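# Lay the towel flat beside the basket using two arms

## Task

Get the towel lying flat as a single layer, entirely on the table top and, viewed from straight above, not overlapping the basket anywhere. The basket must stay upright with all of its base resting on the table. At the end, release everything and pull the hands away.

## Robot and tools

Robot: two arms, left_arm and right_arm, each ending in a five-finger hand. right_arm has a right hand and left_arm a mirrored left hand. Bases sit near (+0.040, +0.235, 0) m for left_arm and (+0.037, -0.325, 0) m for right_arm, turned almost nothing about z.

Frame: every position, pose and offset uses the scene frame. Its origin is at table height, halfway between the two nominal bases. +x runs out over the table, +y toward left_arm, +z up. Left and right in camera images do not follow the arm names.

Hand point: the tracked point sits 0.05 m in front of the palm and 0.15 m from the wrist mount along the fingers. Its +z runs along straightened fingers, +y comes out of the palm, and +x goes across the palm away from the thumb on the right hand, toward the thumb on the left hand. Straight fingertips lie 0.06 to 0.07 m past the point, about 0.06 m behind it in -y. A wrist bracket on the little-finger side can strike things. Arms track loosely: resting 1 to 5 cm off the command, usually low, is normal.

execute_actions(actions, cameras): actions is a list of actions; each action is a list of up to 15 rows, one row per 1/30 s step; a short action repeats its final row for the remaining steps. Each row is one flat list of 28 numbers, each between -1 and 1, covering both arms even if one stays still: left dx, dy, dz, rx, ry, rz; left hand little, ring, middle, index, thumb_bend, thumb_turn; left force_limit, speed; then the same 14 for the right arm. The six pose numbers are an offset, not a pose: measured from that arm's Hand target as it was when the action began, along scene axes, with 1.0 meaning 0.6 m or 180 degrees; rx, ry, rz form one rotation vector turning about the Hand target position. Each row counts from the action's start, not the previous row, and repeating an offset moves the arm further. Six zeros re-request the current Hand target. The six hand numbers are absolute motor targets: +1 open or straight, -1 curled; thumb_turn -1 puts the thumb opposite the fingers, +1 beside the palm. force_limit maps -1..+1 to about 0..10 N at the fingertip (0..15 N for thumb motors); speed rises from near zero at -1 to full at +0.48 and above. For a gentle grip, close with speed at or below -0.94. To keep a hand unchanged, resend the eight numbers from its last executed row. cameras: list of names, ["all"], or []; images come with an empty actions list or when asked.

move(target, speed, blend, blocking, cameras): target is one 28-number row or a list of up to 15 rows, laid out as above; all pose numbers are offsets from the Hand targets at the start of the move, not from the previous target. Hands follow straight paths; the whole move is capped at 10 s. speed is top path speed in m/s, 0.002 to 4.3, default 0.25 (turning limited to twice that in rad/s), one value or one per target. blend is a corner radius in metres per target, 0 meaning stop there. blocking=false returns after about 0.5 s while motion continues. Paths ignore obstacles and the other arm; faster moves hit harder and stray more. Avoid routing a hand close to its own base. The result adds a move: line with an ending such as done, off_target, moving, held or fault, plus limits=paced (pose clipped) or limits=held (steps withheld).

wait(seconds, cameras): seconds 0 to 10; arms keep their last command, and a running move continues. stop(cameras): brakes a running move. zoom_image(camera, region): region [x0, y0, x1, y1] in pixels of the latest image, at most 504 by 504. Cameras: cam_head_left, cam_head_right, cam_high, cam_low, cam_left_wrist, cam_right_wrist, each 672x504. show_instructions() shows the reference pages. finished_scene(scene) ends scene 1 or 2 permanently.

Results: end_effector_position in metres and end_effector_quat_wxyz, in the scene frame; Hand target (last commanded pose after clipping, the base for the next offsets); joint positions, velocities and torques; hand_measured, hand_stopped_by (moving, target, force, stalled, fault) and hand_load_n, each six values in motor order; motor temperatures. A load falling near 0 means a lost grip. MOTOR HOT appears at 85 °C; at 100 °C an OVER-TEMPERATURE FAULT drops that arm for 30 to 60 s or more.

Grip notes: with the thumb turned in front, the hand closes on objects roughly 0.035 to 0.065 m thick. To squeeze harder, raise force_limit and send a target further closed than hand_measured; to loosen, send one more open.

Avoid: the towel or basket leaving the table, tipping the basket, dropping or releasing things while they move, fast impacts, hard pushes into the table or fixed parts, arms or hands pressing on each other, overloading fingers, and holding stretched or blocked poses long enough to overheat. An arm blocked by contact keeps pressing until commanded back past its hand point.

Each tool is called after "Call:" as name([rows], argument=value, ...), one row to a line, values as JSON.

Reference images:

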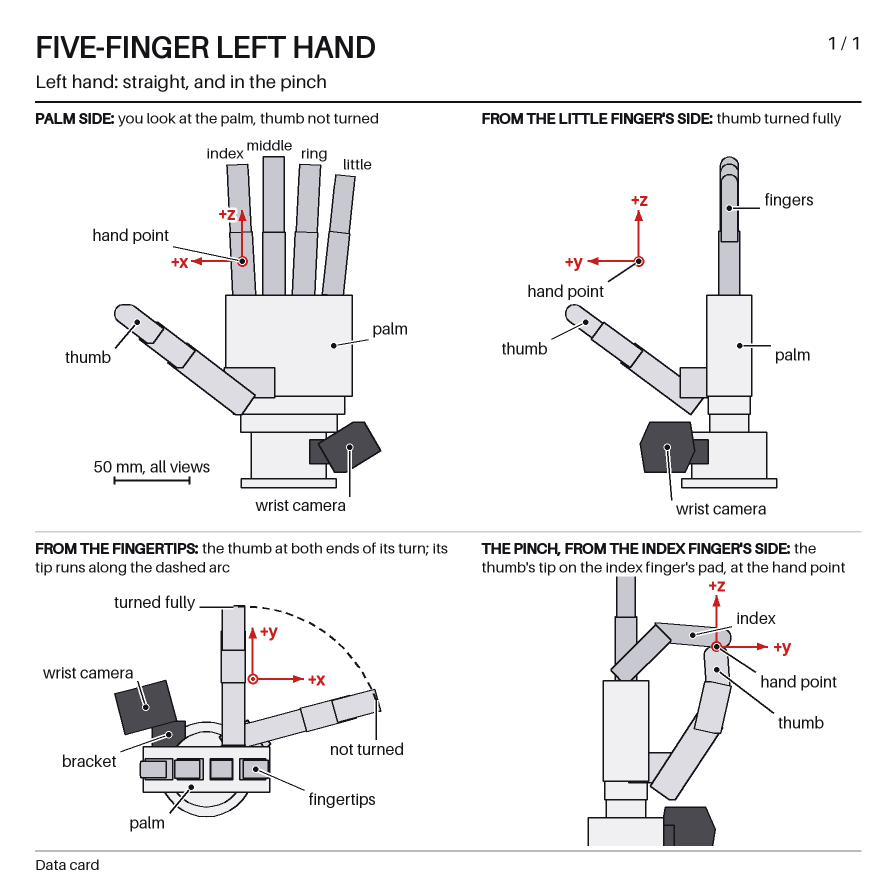

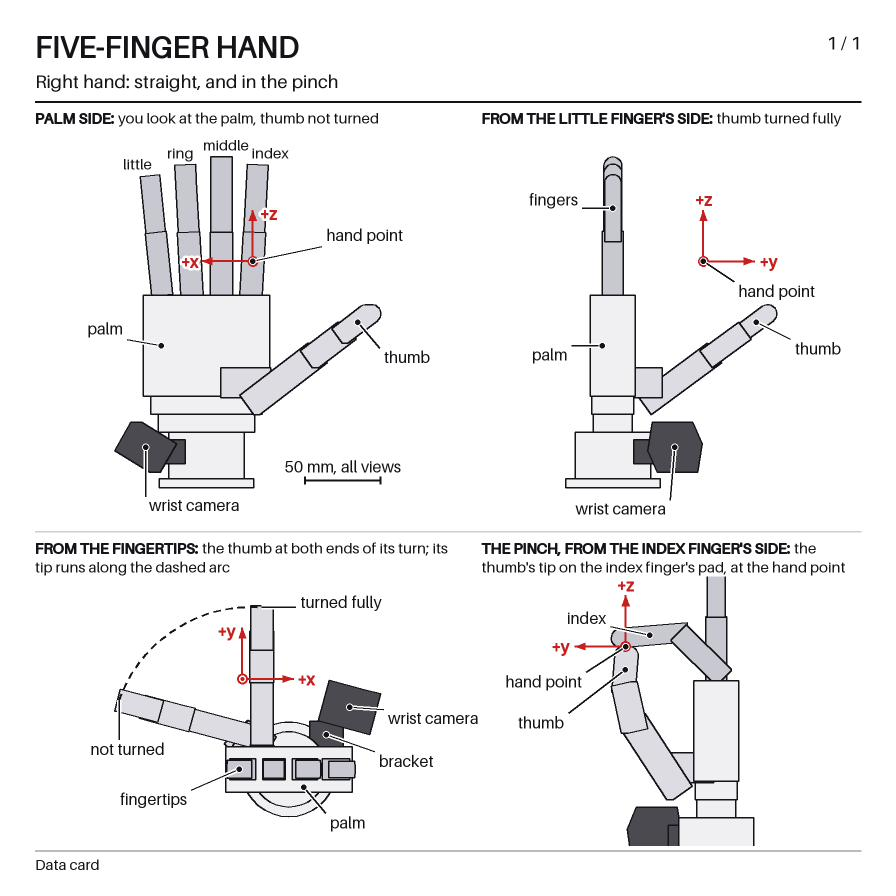

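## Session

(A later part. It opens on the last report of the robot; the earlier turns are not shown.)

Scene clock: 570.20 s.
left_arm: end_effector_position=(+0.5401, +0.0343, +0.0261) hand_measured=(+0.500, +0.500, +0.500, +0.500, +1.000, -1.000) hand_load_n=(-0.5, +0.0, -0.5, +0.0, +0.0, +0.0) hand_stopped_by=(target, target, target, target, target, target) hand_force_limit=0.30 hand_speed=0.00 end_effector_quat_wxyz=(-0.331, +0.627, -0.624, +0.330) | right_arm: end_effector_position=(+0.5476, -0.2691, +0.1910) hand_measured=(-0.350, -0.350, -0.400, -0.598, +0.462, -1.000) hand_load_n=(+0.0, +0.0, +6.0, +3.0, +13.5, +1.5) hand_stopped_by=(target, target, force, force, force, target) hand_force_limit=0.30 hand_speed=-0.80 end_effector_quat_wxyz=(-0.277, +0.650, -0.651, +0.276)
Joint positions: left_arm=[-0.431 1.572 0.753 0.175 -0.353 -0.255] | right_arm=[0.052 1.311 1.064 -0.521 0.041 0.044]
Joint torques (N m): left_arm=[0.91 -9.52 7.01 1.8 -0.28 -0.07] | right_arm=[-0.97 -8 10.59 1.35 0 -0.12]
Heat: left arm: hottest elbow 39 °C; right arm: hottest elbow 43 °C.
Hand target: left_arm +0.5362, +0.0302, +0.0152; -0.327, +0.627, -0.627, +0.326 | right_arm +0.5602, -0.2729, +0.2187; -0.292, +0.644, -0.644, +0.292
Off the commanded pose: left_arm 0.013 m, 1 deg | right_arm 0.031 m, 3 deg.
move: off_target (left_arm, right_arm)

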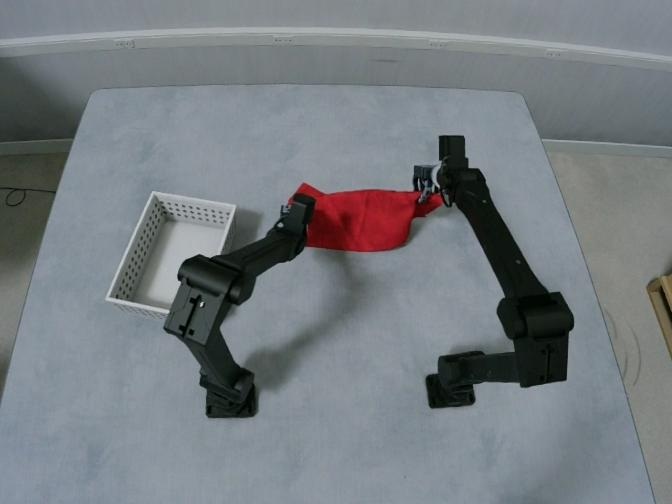

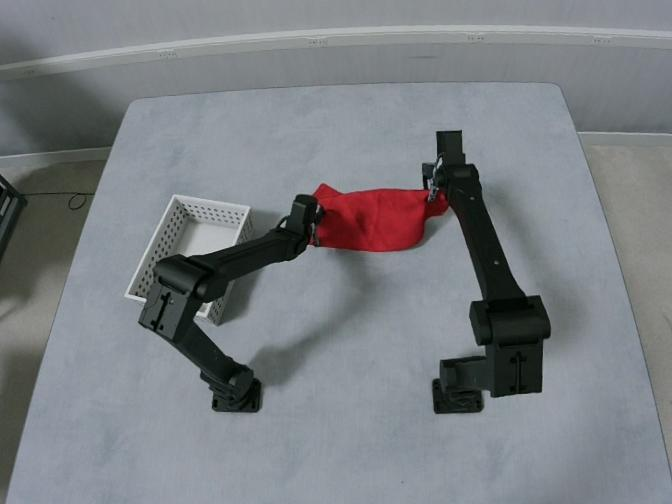

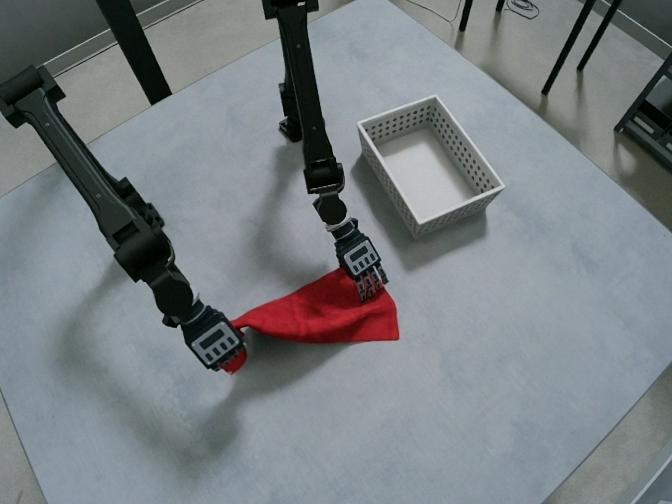

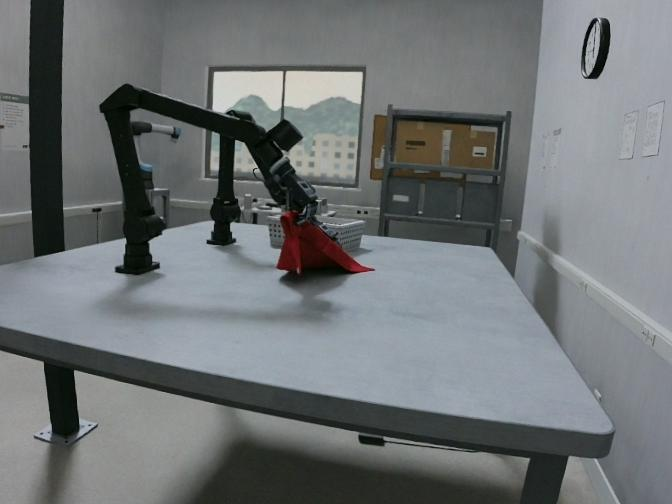

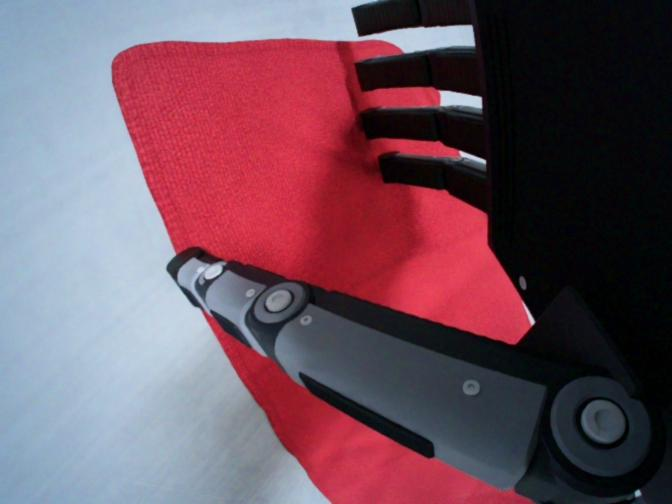

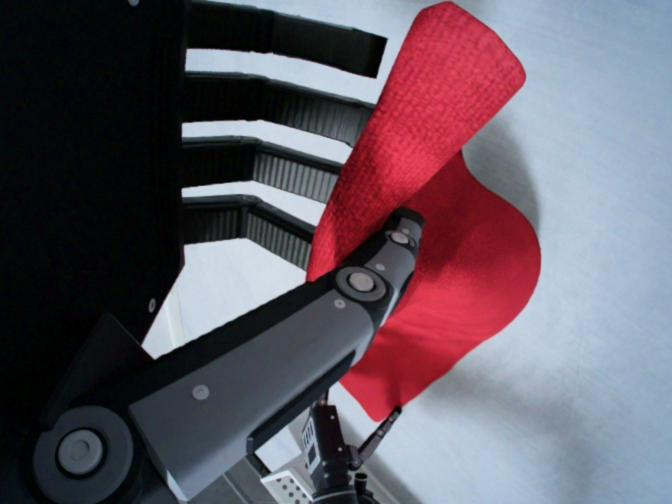

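Call:
move([
  [0, 0, 0.16, 0, 0, 0, 0.5, 0.5, 0.5, 0.5, 1, -1, 0.3, 0, 0, 0, 0, 0, 0, 0, -0.35, -0.35, -0.6, -0.6, 0.05, -1, 0.3, -0.8],
  [0.19, -0.015, 0.158, 0, 0, -0.2, 0.5, 0.5, 0.5, 0.5, 1, -1, 0.3, 0, 0.133, 0.02, -0.24, 0, 0, 0, -0.35, -0.35, -0.6, -0.6, 0.05, -1, 0.3, -0.8],
], speed=[0.15, 0.2], blend=[0.02, 0], cameras=["all"])

Call:
zoom_image(camera="cam_head_left", region=[250, 130, 480, 280])

Call:
zoom_image(camera="cam_high", region=[210, 220, 430, 400])

Scene clock: 577.30 s.
left_arm: end_effector_position=(+0.6328, +0.0191, +0.1042) hand_measured=(+0.500, +0.500, +0.500, +0.500, +1.000, -1.000) hand_load_n=(+0.0, +0.0, +0.0, +0.0, +0.0, +0.0) hand_stopped_by=(target, target, target, target, target, target) hand_force_limit=0.30 hand_speed=0.00 end_effector_quat_wxyz=(+0.204, -0.406, +0.792, -0.409) | right_arm: end_effector_position=(+0.6282, -0.2657, +0.0673) hand_measured=(-0.350, -0.350, -0.400, -0.598, +0.462, -1.000) hand_load_n=(+0.0, +0.0, +6.5, +3.0, +13.5, +1.5) hand_stopped_by=(target, target, force, force, force, target) hand_force_limit=0.30 hand_speed=-0.80 end_effector_quat_wxyz=(-0.282, +0.646, -0.650, +0.284)
Joint positions: left_arm=[-0.229 1.689 1.178 -0.153 0.33 0.237] | right_arm=[0.052 1.643 1.064 -0.169 0.049 0.044]
Joint torques (N m): left_arm=[2.26 -13.1 13.39 0.95 0.24 0.08] | right_arm=[0.26 -9.82 7.91 2.25 0.15 0]
Heat: left arm: hottest elbow 39 °C; right arm: hottest elbow 43 °C.
Hand target: left_arm +0.6501, +0.0211, +0.1100; +0.210, -0.403, +0.790, -0.411 | right_arm +0.6400, -0.2610, +0.0746; -0.292, +0.644, -0.644, +0.292
Off the commanded pose: left_arm 0.018 m, 1 deg | right_arm 0.015 m, 2 deg.
move: off_target (left_arm, right_arm)

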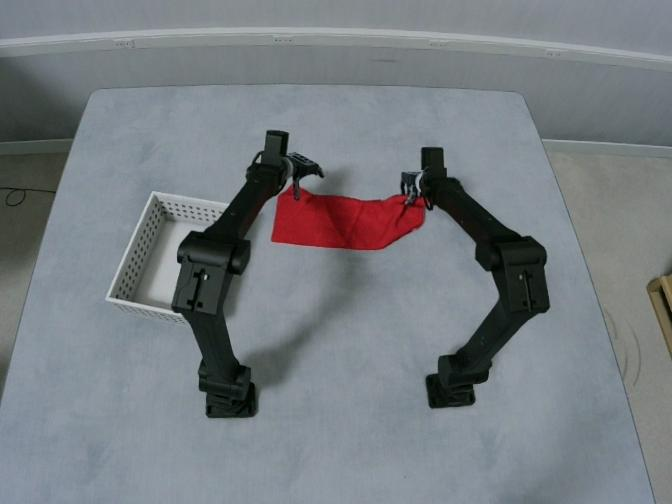

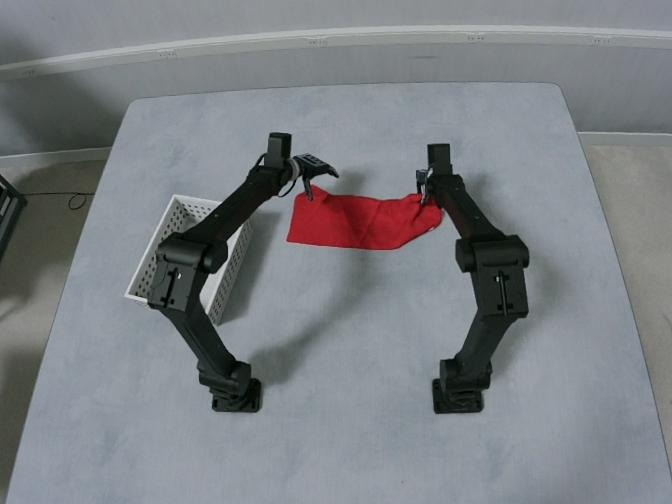

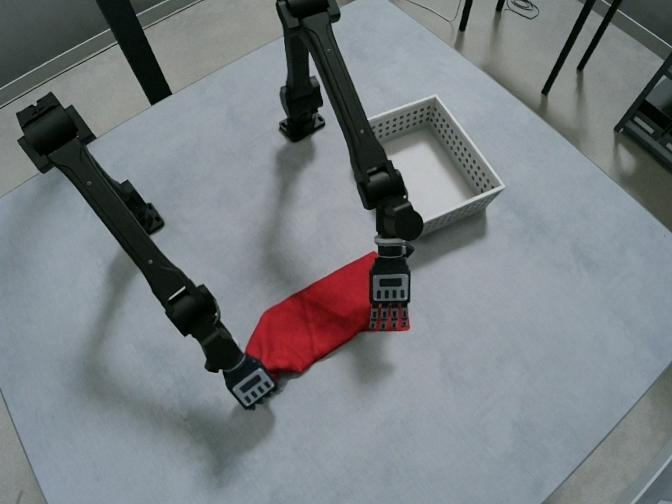

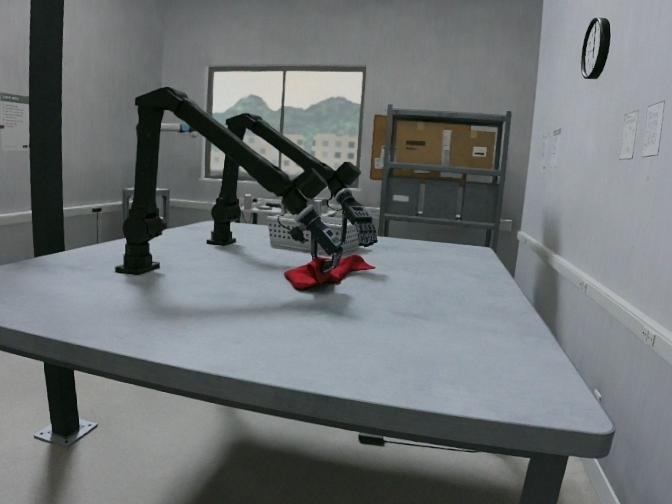

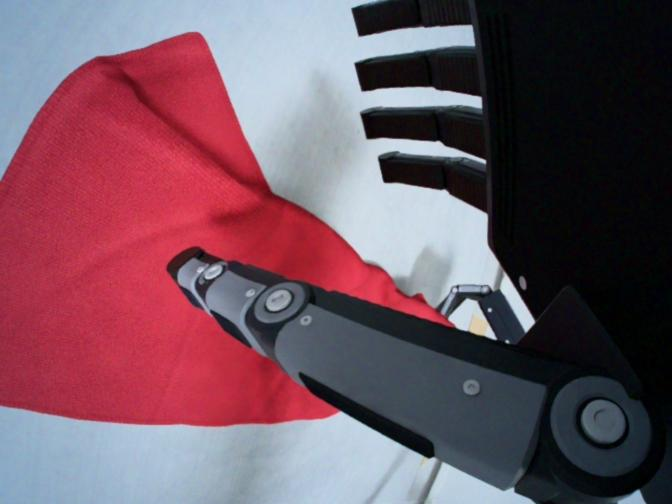

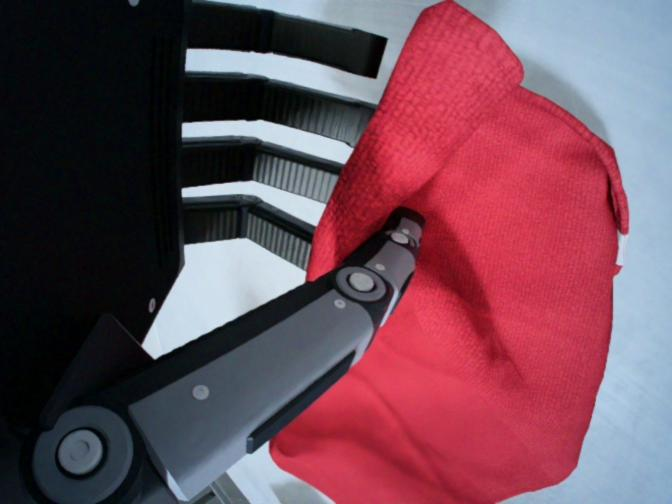

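Scaled by 2.191 from the camera's 672x504 image, which has a finer 960x720 frame.

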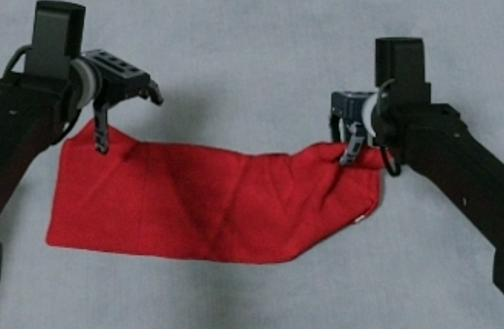

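Scaled by 2.291 from the camera's 672x504 image, which has a finer 960x720 frame.

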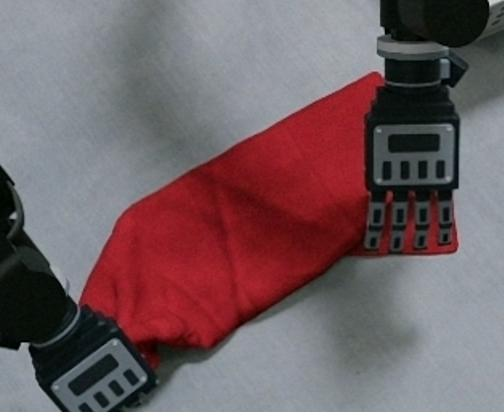

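Call:
move(target=[-0.05, 0.02, -0.105, 0, 0, 0.03, 0.5, 0.5, 0.5, 0.5, 1, -1, 0.3, 0, 0, 0, 0, 0, 0, 0, -0.35, -0.35, -0.6, -0.6, 0.05, -1, 0.3, -0.8], speed=0.15, cameras=["cam_left_wrist", "cam_high"])

Scene clock: 582.70 s.
left_arm: end_effector_position=(+0.6203, +0.0330, +0.0574) hand_measured=(+0.500, +0.500, +0.500, +0.500, +1.000, -1.000) hand_load_n=(+0.0, +0.0, +0.0, +0.0, +0.0, +0.0) hand_stopped_by=(target, target, target, target, target, target) hand_force_limit=0.30 hand_speed=0.00 end_effector_quat_wxyz=(+0.232, -0.434, +0.771, -0.403) | right_arm: end_effector_position=(+0.6282, -0.2657, +0.0673) hand_measured=(-0.350, -0.350, -0.400, -0.598, +0.462, -1.000) hand_load_n=(+0.0, +0.0, +6.5, +2.5, +13.5, +1.5) hand_stopped_by=(target, target, force, force, force, target) hand_force_limit=0.30 hand_speed=-0.80 end_effector_quat_wxyz=(-0.282, +0.646, -0.650, +0.284)
Joint positions: left_arm=[-0.229 1.704 1.038 0.04 0.255 0.19] | right_arm=[0.052 1.643 1.064 -0.169 0.049 0.044]
Joint torques (N m): left_arm=[1.49 -12.4 8.08 2 -0.06 -0.07] | right_arm=[0.26 -9.82 7.91 2.25 0.15 0]
Heat: left arm: hottest elbow 39 °C; right arm: hottest elbow 42 °C.
Hand target: left_arm +0.6200, +0.0331, +0.0468; +0.229, -0.440, +0.771, -0.401 | right_arm +0.6400, -0.2610, +0.0746; -0.292, +0.644, -0.644, +0.292
Off the commanded pose: left_arm 0.010 m, 1 deg | right_arm 0.015 m, 2 deg.
move: off_target (right_arm)
Images, in order (width x height): cam_high 672x504, cam_left_wrist 672x504.

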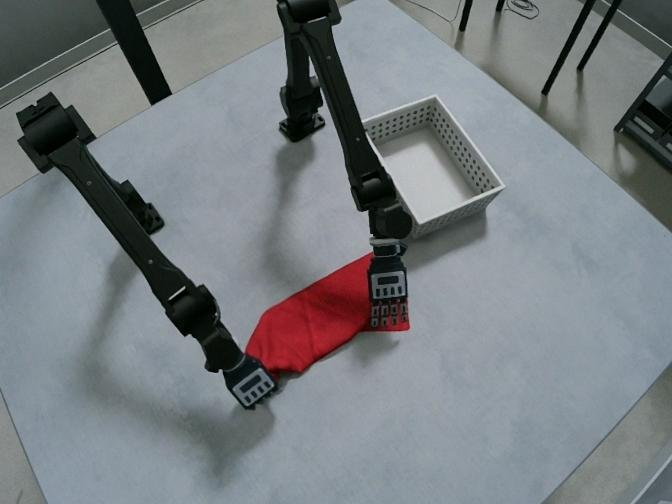

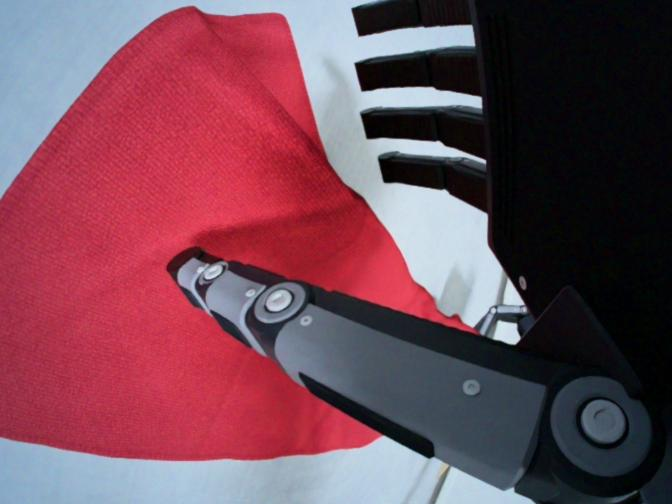

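Call:
move(target=[-0.012, 0.052, -0.018, 0, 0, 0.067, 0.5, 0.5, 0.5, 0.5, 1, -1, 0.3, 0, 0, 0, 0, 0, 0, 0, -0.35, -0.35, -0.6, -0.6, 0.05, -1, 0.3, -0.8], speed=0.15, cameras=["cam_left_wrist", "cam_high"])

Scene clock: 586.33 s.
left_arm: end_effector_position=(+0.6110, +0.0589, +0.0326) hand_measured=(+0.500, +0.500, +0.500, +0.500, +1.000, -1.000) hand_load_n=(+0.0, +0.0, +0.0, +0.0, +0.5, +0.0) hand_stopped_by=(target, target, target, target, target, target) hand_force_limit=0.30 hand_speed=0.00 end_effector_quat_wxyz=(+0.264, -0.513, +0.728, -0.371) | right_arm: end_effector_position=(+0.6282, -0.2657, +0.0673) hand_measured=(-0.350, -0.350, -0.400, -0.598, +0.462, -1.000) hand_load_n=(+0.0, +0.0, +6.0, +3.0, +13.5, +1.5) hand_stopped_by=(target, target, force, force, force, target) hand_force_limit=0.30 hand_speed=-0.80 end_effector_quat_wxyz=(-0.282, +0.646, -0.650, +0.284)
Joint positions: left_arm=[-0.229 1.697 0.952 0.117 0.091 0.071] | right_arm=[0.052 1.643 1.064 -0.169 0.049 0.044]
Joint torques (N m): left_arm=[1.96 -14.45 7.45 1.88 -0.11 -0.11] | right_arm=[0.26 -9.76 7.9 2.25 0.14 0.01]
Heat: left arm: hottest elbow 39 °C; right arm: hottest elbow 42 °C.
Hand target: left_arm +0.6129, +0.0643, +0.0361; +0.270, -0.518, +0.720, -0.375 | right_arm +0.6400, -0.2610, +0.0746; -0.292, +0.644, -0.644, +0.292
Off the commanded pose: left_arm 0.007 m, 1 deg | right_arm 0.015 m, 2 deg.
move: off_target (right_arm)
Images, in order (width x height): cam_high 672x504, cam_left_wrist 672x504.

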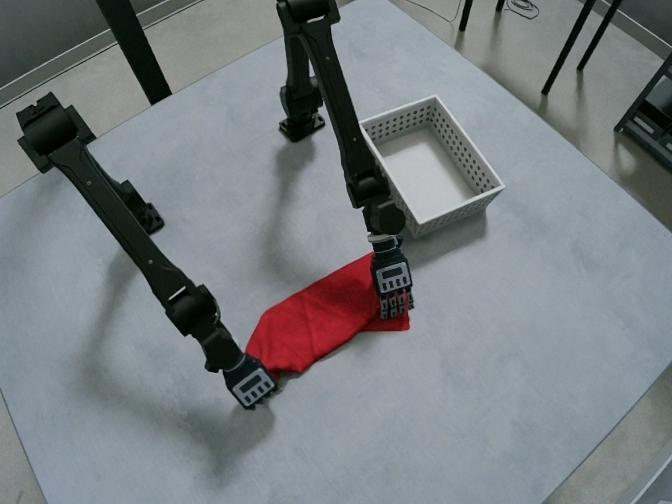

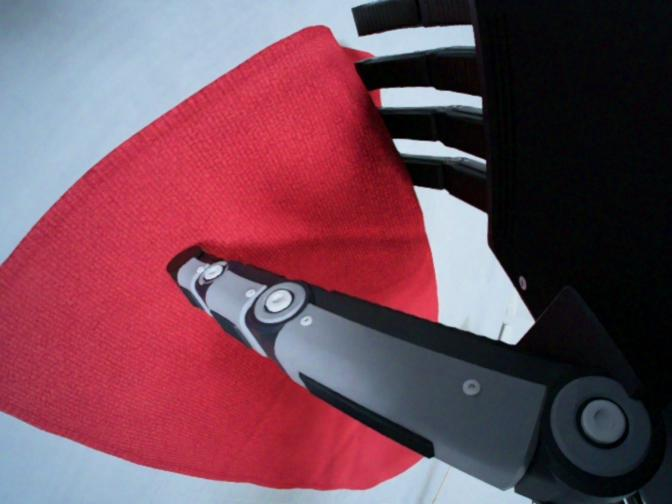

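Call:
zoom_image(camera="cam_left_wrist", region=[250, 10, 500, 260])

Call:
zoom_image(camera="cam_high", region=[330, 230, 430, 350])

Scaled by 2.016 from the camera's 672x504 image, which has a finer 960x720 frame.

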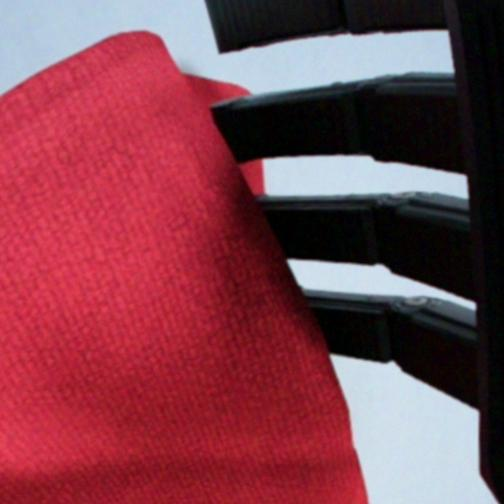

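Scaled by 4.200 from the camera's 672x504 image, which has a finer 960x720 frame.

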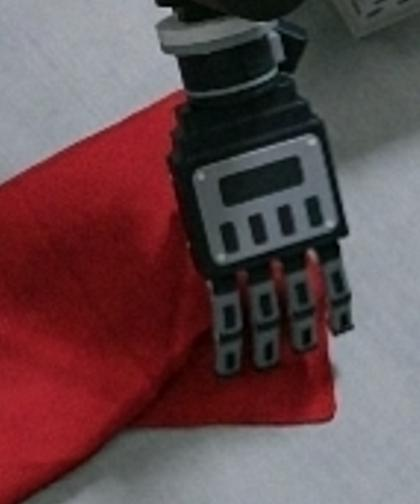

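Call:
move([
  [0, 0, 0.015, 0, 0, 0, 0.5, 0.5, 0.5, 0.5, -0.5, -1, 0.3, 0.3, 0, 0, 0, 0, 0, 0, -0.35, -0.35, -0.6, -0.6, 0.05, -1, 0.3, -0.8],
  [0, 0, -0.045, 0, 0, 0, 0.5, 0.5, 0.5, 0.5, -0.5, -1, 0.3, 0.3, 0, 0, 0, 0, 0, 0, -0.35, -0.35, -0.6, -0.6, 0.05, -1, 0.3, -0.8],
  [0.06, 0.02, -0.045, 0, 0, 0, 0.5, 0.5, 0.5, 0.5, -0.5, -1, 0.3, 0.3, 0, 0, 0, 0, 0, 0, -0.35, -0.35, -0.6, -0.6, 0.05, -1, 0.3, -0.8],
  [0.06, 0.02, 0.05, 0, 0, 0, 0.5, 0.5, 0.5, 0.5, -0.5, -1, 0.3, 0.3, 0, 0, 0, 0, 0, 0, -0.35, -0.35, -0.6, -0.6, 0.05, -1, 0.3, -0.8],
], speed=[0.1, 0.08, 0.07, 0.1], cameras=["cam_left_wrist", "cam_high", "cam_head_left"])

Call:
zoom_image(camera="cam_high", region=[230, 230, 430, 400])

Scene clock: 593.13 s.
left_arm: end_effector_position=(+0.6316, +0.0714, +0.0496) hand_measured=(+0.500, +0.500, +0.500, +0.500, -0.500, -1.000) hand_load_n=(+0.0, +0.0, +0.0, +0.0, +0.5, +0.0) hand_stopped_by=(target, target, target, target, target, target) hand_force_limit=0.30 hand_speed=0.30 end_effector_quat_wxyz=(+0.257, -0.521, +0.726, -0.368) | right_arm: end_effector_position=(+0.6282, -0.2657, +0.0673) hand_measured=(-0.350, -0.350, -0.400, -0.598, +0.462, -1.000) hand_load_n=(+0.0, +0.0, +6.5, +3.0, +13.5, +2.0) hand_stopped_by=(target, target, force, force, force, target) hand_force_limit=0.30 hand_speed=-0.80 end_effector_quat_wxyz=(-0.282, +0.646, -0.650, +0.284)
Joint positions: left_arm=[-0.193 1.705 1.031 0.029 0.119 0.076] | right_arm=[0.052 1.643 1.064 -0.169 0.049 0.044]
Joint torques (N m): left_arm=[2.61 -13.68 11.99 1.03 0.03 0.12] | right_arm=[0.21 -9.82 7.9 2.24 0.15 0]
Heat: left arm: hottest elbow 38 °C; right arm: hottest elbow 42 °C.
Hand target: left_arm +0.6490, +0.0764, +0.0662; +0.270, -0.518, +0.720, -0.375 | right_arm +0.6400, -0.2610, +0.0746; -0.292, +0.644, -0.644, +0.292
Off the commanded pose: left_arm 0.024 m, 2 deg | right_arm 0.015 m, 2 deg.
move: off_target (left_arm, right_arm)
Images, in order (width x height): cam_head_left 672x504, cam_high 672x504, cam_left_wrist 672x504.

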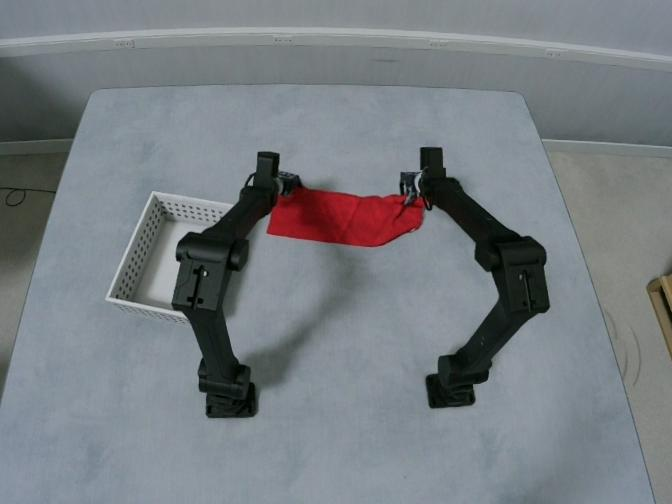

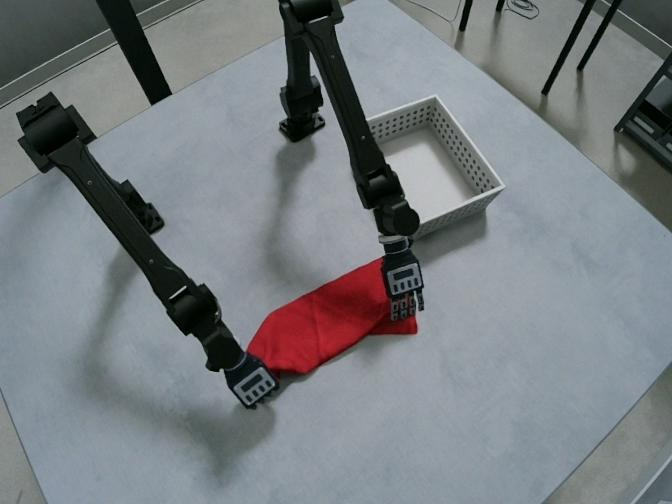

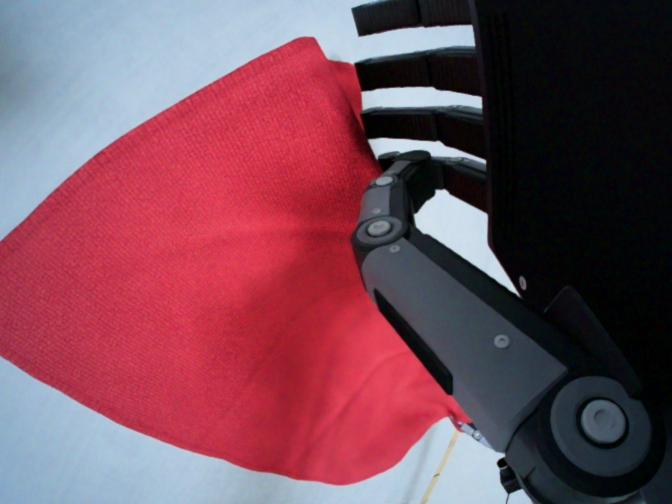

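Scaled by 2.520 from the camera's 672x504 image, which has a finer 960x720 frame.

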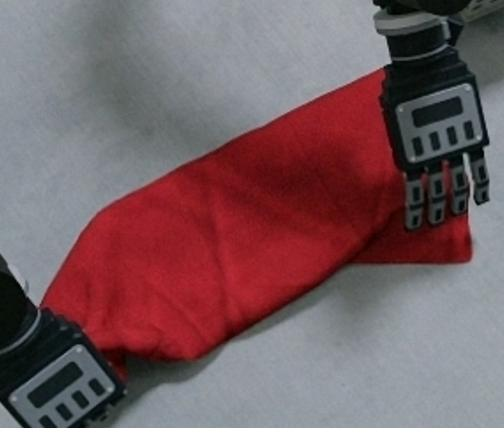

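Call:
move([
  [0.0, 0, 0.0, 0, 0, 0, 0.5, 0.5, 0.5, 0.5, 1, -1, 0.3, 0.3, 0, 0, 0, 0, 0, 0, -0.35, -0.35, -0.6, -0.6, 0.05, -1, 0.3, -0.8],
  [0.062, -0.01, 0.0, 0, 0, 0, 0.5, 0.5, 0.5, 0.5, 1, -1, 0.3, 0.3, 0, 0, 0, 0, 0, 0, -0.35, -0.35, -0.6, -0.6, 0.05, -1, 0.3, -0.8],
], speed=[0.1, 0.1], cameras=["cam_left_wrist", "cam_high"])

Call:
zoom_image(camera="cam_high", region=[310, 230, 440, 350])

Call:
zoom_image(camera="cam_left_wrist", region=[200, 10, 500, 310])

Scene clock: 598.20 s.
left_arm: end_effector_position=(+0.6686, +0.0653, +0.0608) hand_measured=(+0.500, +0.500, +0.500, +0.500, +1.000, -1.000) hand_load_n=(+0.0, +0.0, +0.0, +0.0, +0.0, +0.5) hand_stopped_by=(target, target, target, target, target, target) hand_force_limit=0.30 hand_speed=0.30 end_effector_quat_wxyz=(+0.263, -0.519, +0.723, -0.373) | right_arm: end_effector_position=(+0.6282, -0.2657, +0.0673) hand_measured=(-0.350, -0.350, -0.400, -0.598, +0.462, -1.000) hand_load_n=(+0.0, +0.0, +6.5, +3.0, +13.5, +1.5) hand_stopped_by=(target, target, force, force, force, target) hand_force_limit=0.30 hand_speed=-0.80 end_effector_quat_wxyz=(-0.282, +0.646, -0.650, +0.284)
Joint positions: left_arm=[-0.192 1.765 1.143 -0.006 0.119 0.077] | right_arm=[0.052 1.643 1.064 -0.169 0.049 0.044]
Joint torques (N m): left_arm=[2.26 -13.45 12.75 0.91 0.08 0.11] | right_arm=[0.26 -9.76 7.91 2.25 0.15 0]
Heat: left arm: hottest elbow 39 °C; right arm: hottest elbow 42 °C.
Hand target: left_arm +0.6861, +0.0703, +0.0660; +0.270, -0.518, +0.720, -0.374 | right_arm +0.6400, -0.2610, +0.0746; -0.292, +0.644, -0.644, +0.292
Off the commanded pose: left_arm 0.019 m, 1 deg | right_arm 0.015 m, 2 deg.
move: off_target (left_arm, right_arm)
Images, in order (width x height): cam_high 672x504, cam_left_wrist 672x504.

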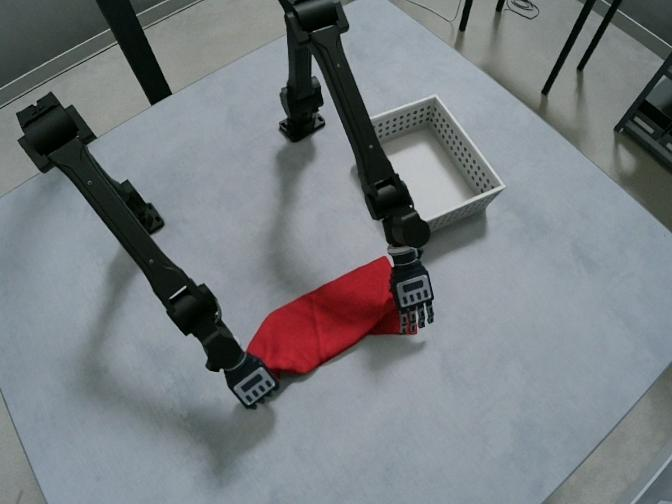

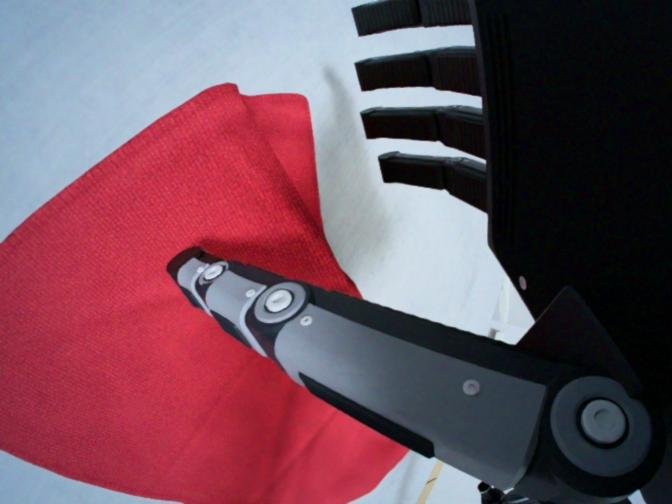

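Scaled by 3.877 from the camera's 672x504 image, which has a finer 960x720 frame.

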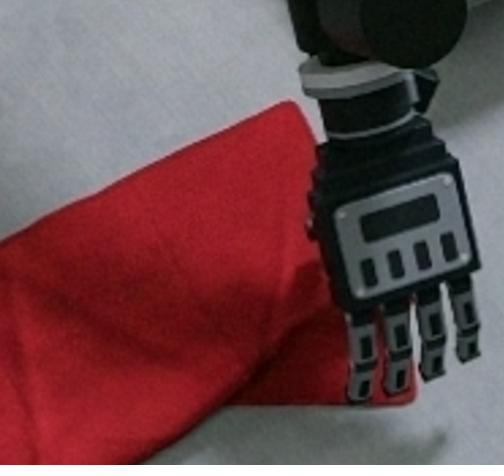

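Scaled by 1.680 from the camera's 672x504 image, which has a finer 960x720 frame.

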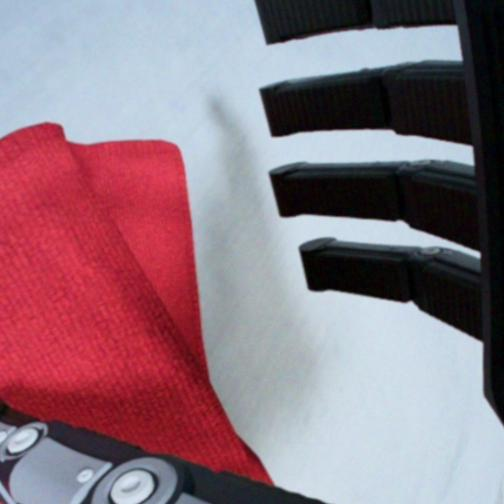

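Call:
move([
  [-0.052, -0.02, -0.03, 0, 0, 0, 0.5, 0.5, 0.5, 0.5, 1, -1, 0.3, 0.3, 0, 0, 0, 0, 0, 0, -0.35, -0.35, -0.6, -0.6, 0.05, -1, 0.3, -0.8],
], speed=[0.1], cameras=["cam_left_wrist", "cam_high"])

Call:
zoom_image(camera="cam_left_wrist", region=[200, 10, 500, 310])

Scene clock: 600.30 s.
left_arm: end_effector_position=(+0.6555, +0.0658, +0.0437) hand_measured=(+0.500, +0.500, +0.500, +0.500, +1.000, -1.000) hand_load_n=(+0.0, +0.0, +0.5, +0.0, +0.0, +0.0) hand_stopped_by=(target, target, target, target, target, target) hand_force_limit=0.30 hand_speed=0.30 end_effector_quat_wxyz=(+0.268, -0.521, +0.722, -0.368) | right_arm: end_effector_position=(+0.6282, -0.2657, +0.0673) hand_measured=(-0.350, -0.350, -0.400, -0.598, +0.462, -1.000) hand_load_n=(+0.0, +0.0, +6.5, +2.5, +13.5, +2.0) hand_stopped_by=(target, target, force, force, force, target) hand_force_limit=0.30 hand_speed=-0.80 end_effector_quat_wxyz=(-0.282, +0.646, -0.650, +0.284)
Joint positions: left_arm=[-0.201 1.764 1.088 0.046 0.097 0.074] | right_arm=[0.052 1.643 1.064 -0.169 0.049 0.044]
Joint torques (N m): left_arm=[0.15 -15.38 8.14 1.88 -0.14 -0.07] | right_arm=[0.32 -9.88 7.91 2.25 0.15 0]
Heat: left arm: hottest elbow 39 °C; right arm: hottest elbow 42 °C.
Hand target: left_arm +0.6550, +0.0584, +0.0482; +0.270, -0.518, +0.720, -0.375 | right_arm +0.6400, -0.2610, +0.0746; -0.292, +0.644, -0.644, +0.292
Off the commanded pose: left_arm 0.009 m, 1 deg | right_arm 0.015 m, 2 deg.
move: off_target (right_arm)
Images, in order (width x height): cam_high 672x504, cam_left_wrist 672x504.

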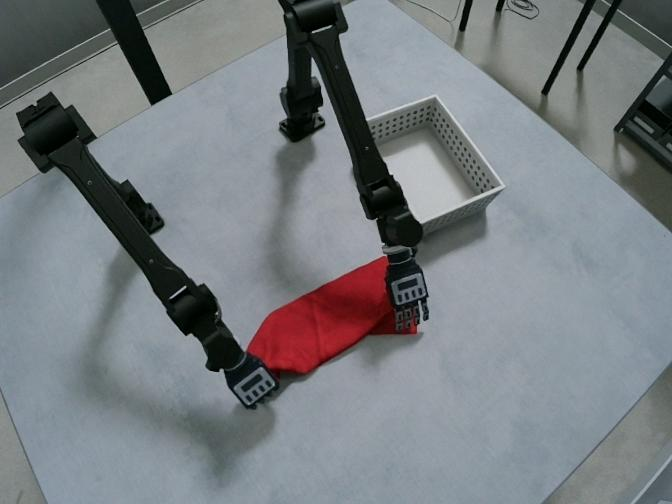

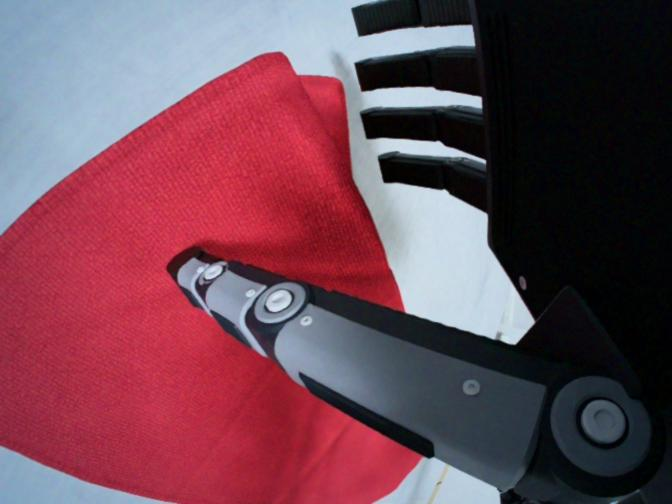

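Scaled by 1.680 from the camera's 672x504 image, which has a finer 960x720 frame.

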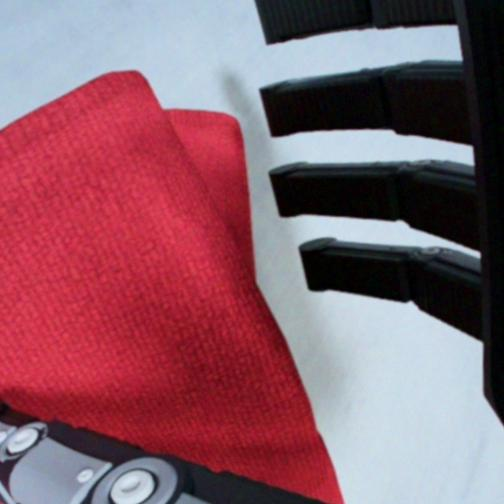

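Call:
move([
  [-0.042, 0.02, -0.012, 0, 0, 0, 0.5, 0.5, 0.5, 0.5, 1, -1, 0.3, 0.3, 0, 0, 0, 0, 0, 0, -0.35, -0.35, -0.6, -0.6, 0.05, -1, 0.3, -0.8],
  [-0.042, 0.02, -0.04, 0, 0, 0, 0.5, 0.5, 0.5, 0.5, 1, -1, 0.3, 0.3, 0, 0, 0, 0, 0, 0, -0.35, -0.35, -0.6, -0.6, 0.05, -1, 0.3, -0.8],
], speed=[0.1, 0.06], cameras=["cam_left_wrist", "cam_high"])

Call:
zoom_image(camera="cam_left_wrist", region=[200, 10, 500, 310])

Call:
zoom_image(camera="cam_high", region=[310, 230, 440, 350])

Scene clock: 603.13 s.
left_arm: end_effector_position=(+0.6323, +0.0696, +0.0384) hand_measured=(+0.500, +0.500, +0.500, +0.500, +1.000, -1.000) hand_load_n=(+0.0, +0.0, +0.0, +0.0, +0.0, +0.0) hand_stopped_by=(target, target, target, target, target, target) hand_force_limit=0.30 hand_speed=0.30 end_effector_quat_wxyz=(+0.276, -0.516, +0.717, -0.379) | right_arm: end_effector_position=(+0.6282, -0.2657, +0.0673) hand_measured=(-0.350, -0.350, -0.400, -0.598, +0.462, -1.000) hand_load_n=(+0.0, +0.0, +6.5, +3.0, +13.5, +1.5) hand_stopped_by=(target, target, force, force, force, target) hand_force_limit=0.30 hand_speed=-0.80 end_effector_quat_wxyz=(-0.282, +0.646, -0.650, +0.284)
Joint positions: left_arm=[-0.202 1.721 0.988 0.134 0.1 0.074] | right_arm=[0.052 1.643 1.064 -0.169 0.049 0.044]
Joint torques (N m): left_arm=[1.49 -12.4 7.41 1.99 0.13 0.01] | right_arm=[0.26 -9.82 7.92 2.25 0.15 0]
Heat: left arm: hottest elbow 38 °C; right arm: hottest elbow 41 °C.
Hand target: left_arm +0.6297, +0.0702, +0.0241; +0.270, -0.518, +0.720, -0.375 | right_arm +0.6400, -0.2610, +0.0746; -0.292, +0.644, -0.644, +0.292
Off the commanded pose: left_arm 0.014 m, 1 deg | right_arm 0.015 m, 2 deg.
move: off_target (left_arm, right_arm)
Images, in order (width x height): cam_high 672x504, cam_left_wrist 672x504.

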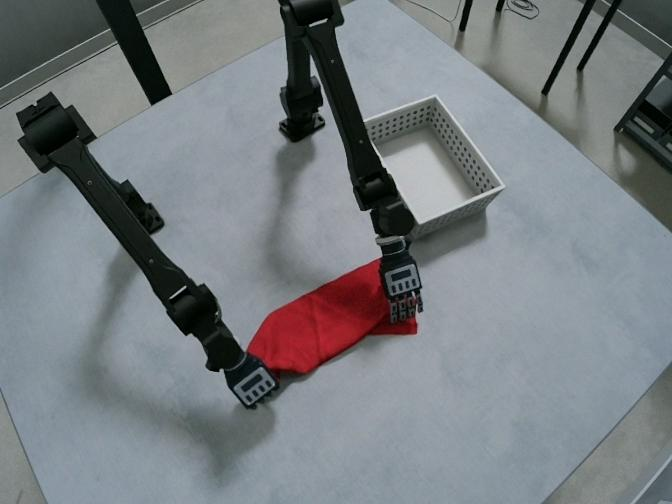

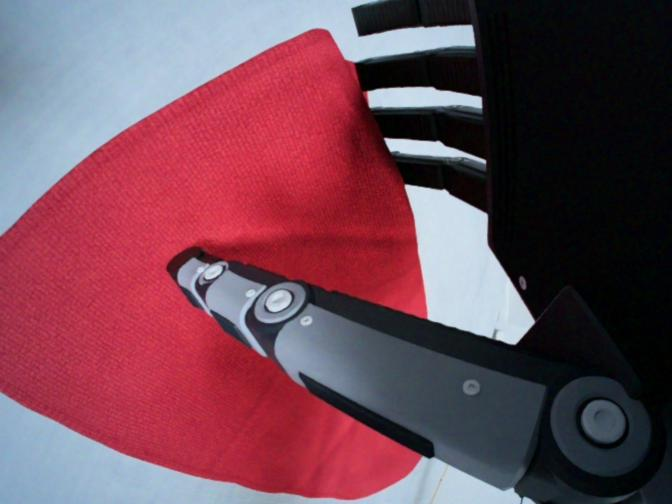

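Scaled by 1.680 from the camera's 672x504 image, which has a finer 960x720 frame.

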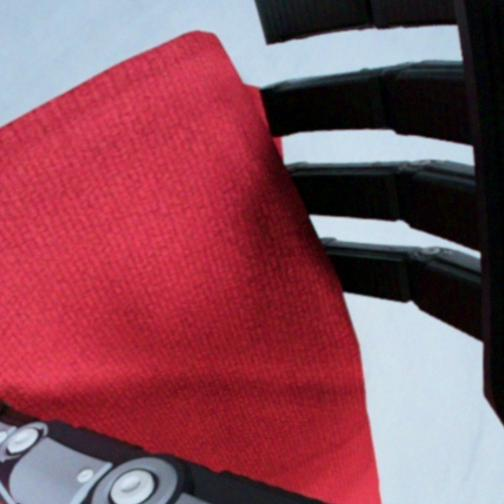

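Scaled by 3.877 from the camera's 672x504 image, which has a finer 960x720 frame.

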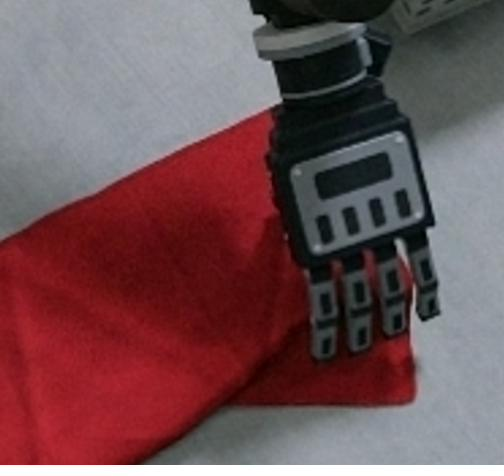

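Call:
move([
  [0, 0, -0.03, 0, 0, 0, 0.5, 0.5, 0.5, 0.5, 1, -1, 0.3, 0.3, 0, 0, 0, 0, 0, 0, -0.35, -0.35, -0.6, -0.6, 0.05, -1, 0.3, -0.8],
], speed=[0.06], cameras=["cam_left_wrist"])

Call:
zoom_image(camera="cam_left_wrist", region=[200, 10, 500, 310])

Scene clock: 605.43 s.
left_arm: end_effector_position=(+0.6340, +0.0690, +0.0257) hand_measured=(+0.500, +0.500, +0.500, +0.500, +1.000, -1.000) hand_load_n=(+0.0, +0.0, +0.0, +0.0, +0.5, +0.0) hand_stopped_by=(target, target, target, target, target, target) hand_force_limit=0.30 hand_speed=0.30 end_effector_quat_wxyz=(+0.279, -0.514, +0.716, -0.382) | right_arm: end_effector_position=(+0.6282, -0.2657, +0.0673) hand_measured=(-0.350, -0.350, -0.400, -0.598, +0.462, -1.000) hand_load_n=(+0.0, +0.0, +6.5, +2.5, +13.5, +1.5) hand_stopped_by=(target, target, force, force, force, target) hand_force_limit=0.30 hand_speed=-0.80 end_effector_quat_wxyz=(-0.282, +0.646, -0.650, +0.284)
Joint positions: left_arm=[-0.202 1.749 0.976 0.184 0.101 0.074] | right_arm=[0.052 1.643 1.064 -0.169 0.049 0.044]
Joint torques (N m): left_arm=[1.55 -12.51 7.27 1.88 0.12 0.01] | right_arm=[0.21 -9.82 7.91 2.26 0.15 0.01]
Heat: left arm: hottest elbow 38 °C; right arm: hottest elbow 41 °C.
Hand target: left_arm +0.6297, +0.0702, +0.0061; +0.270, -0.518, +0.720, -0.375 | right_arm +0.6400, -0.2610, +0.0746; -0.292, +0.644, -0.644, +0.292
Off the commanded pose: left_arm 0.020 m, 2 deg | right_arm 0.015 m, 2 deg.
move: off_target (left_arm, right_arm)
Images, in order (width x height): cam_left_wrist 672x504.

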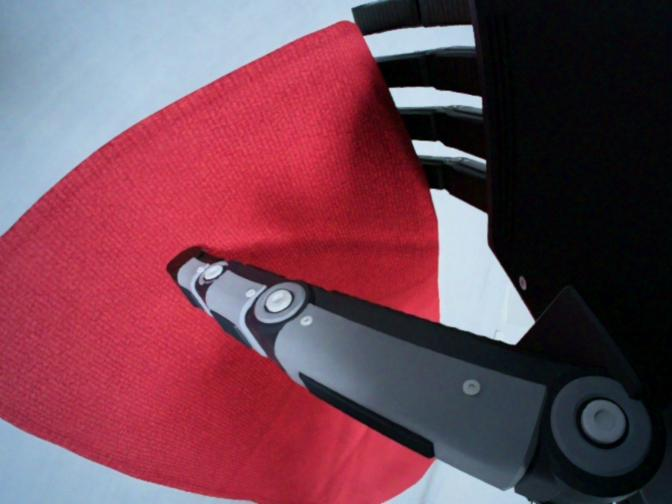

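Scaled by 1.680 from the camera's 672x504 image, which has a finer 960x720 frame.

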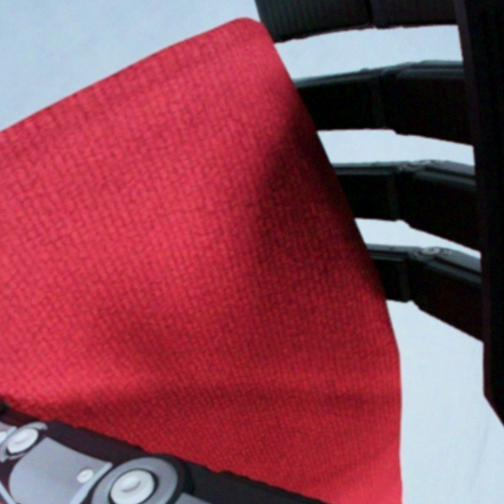

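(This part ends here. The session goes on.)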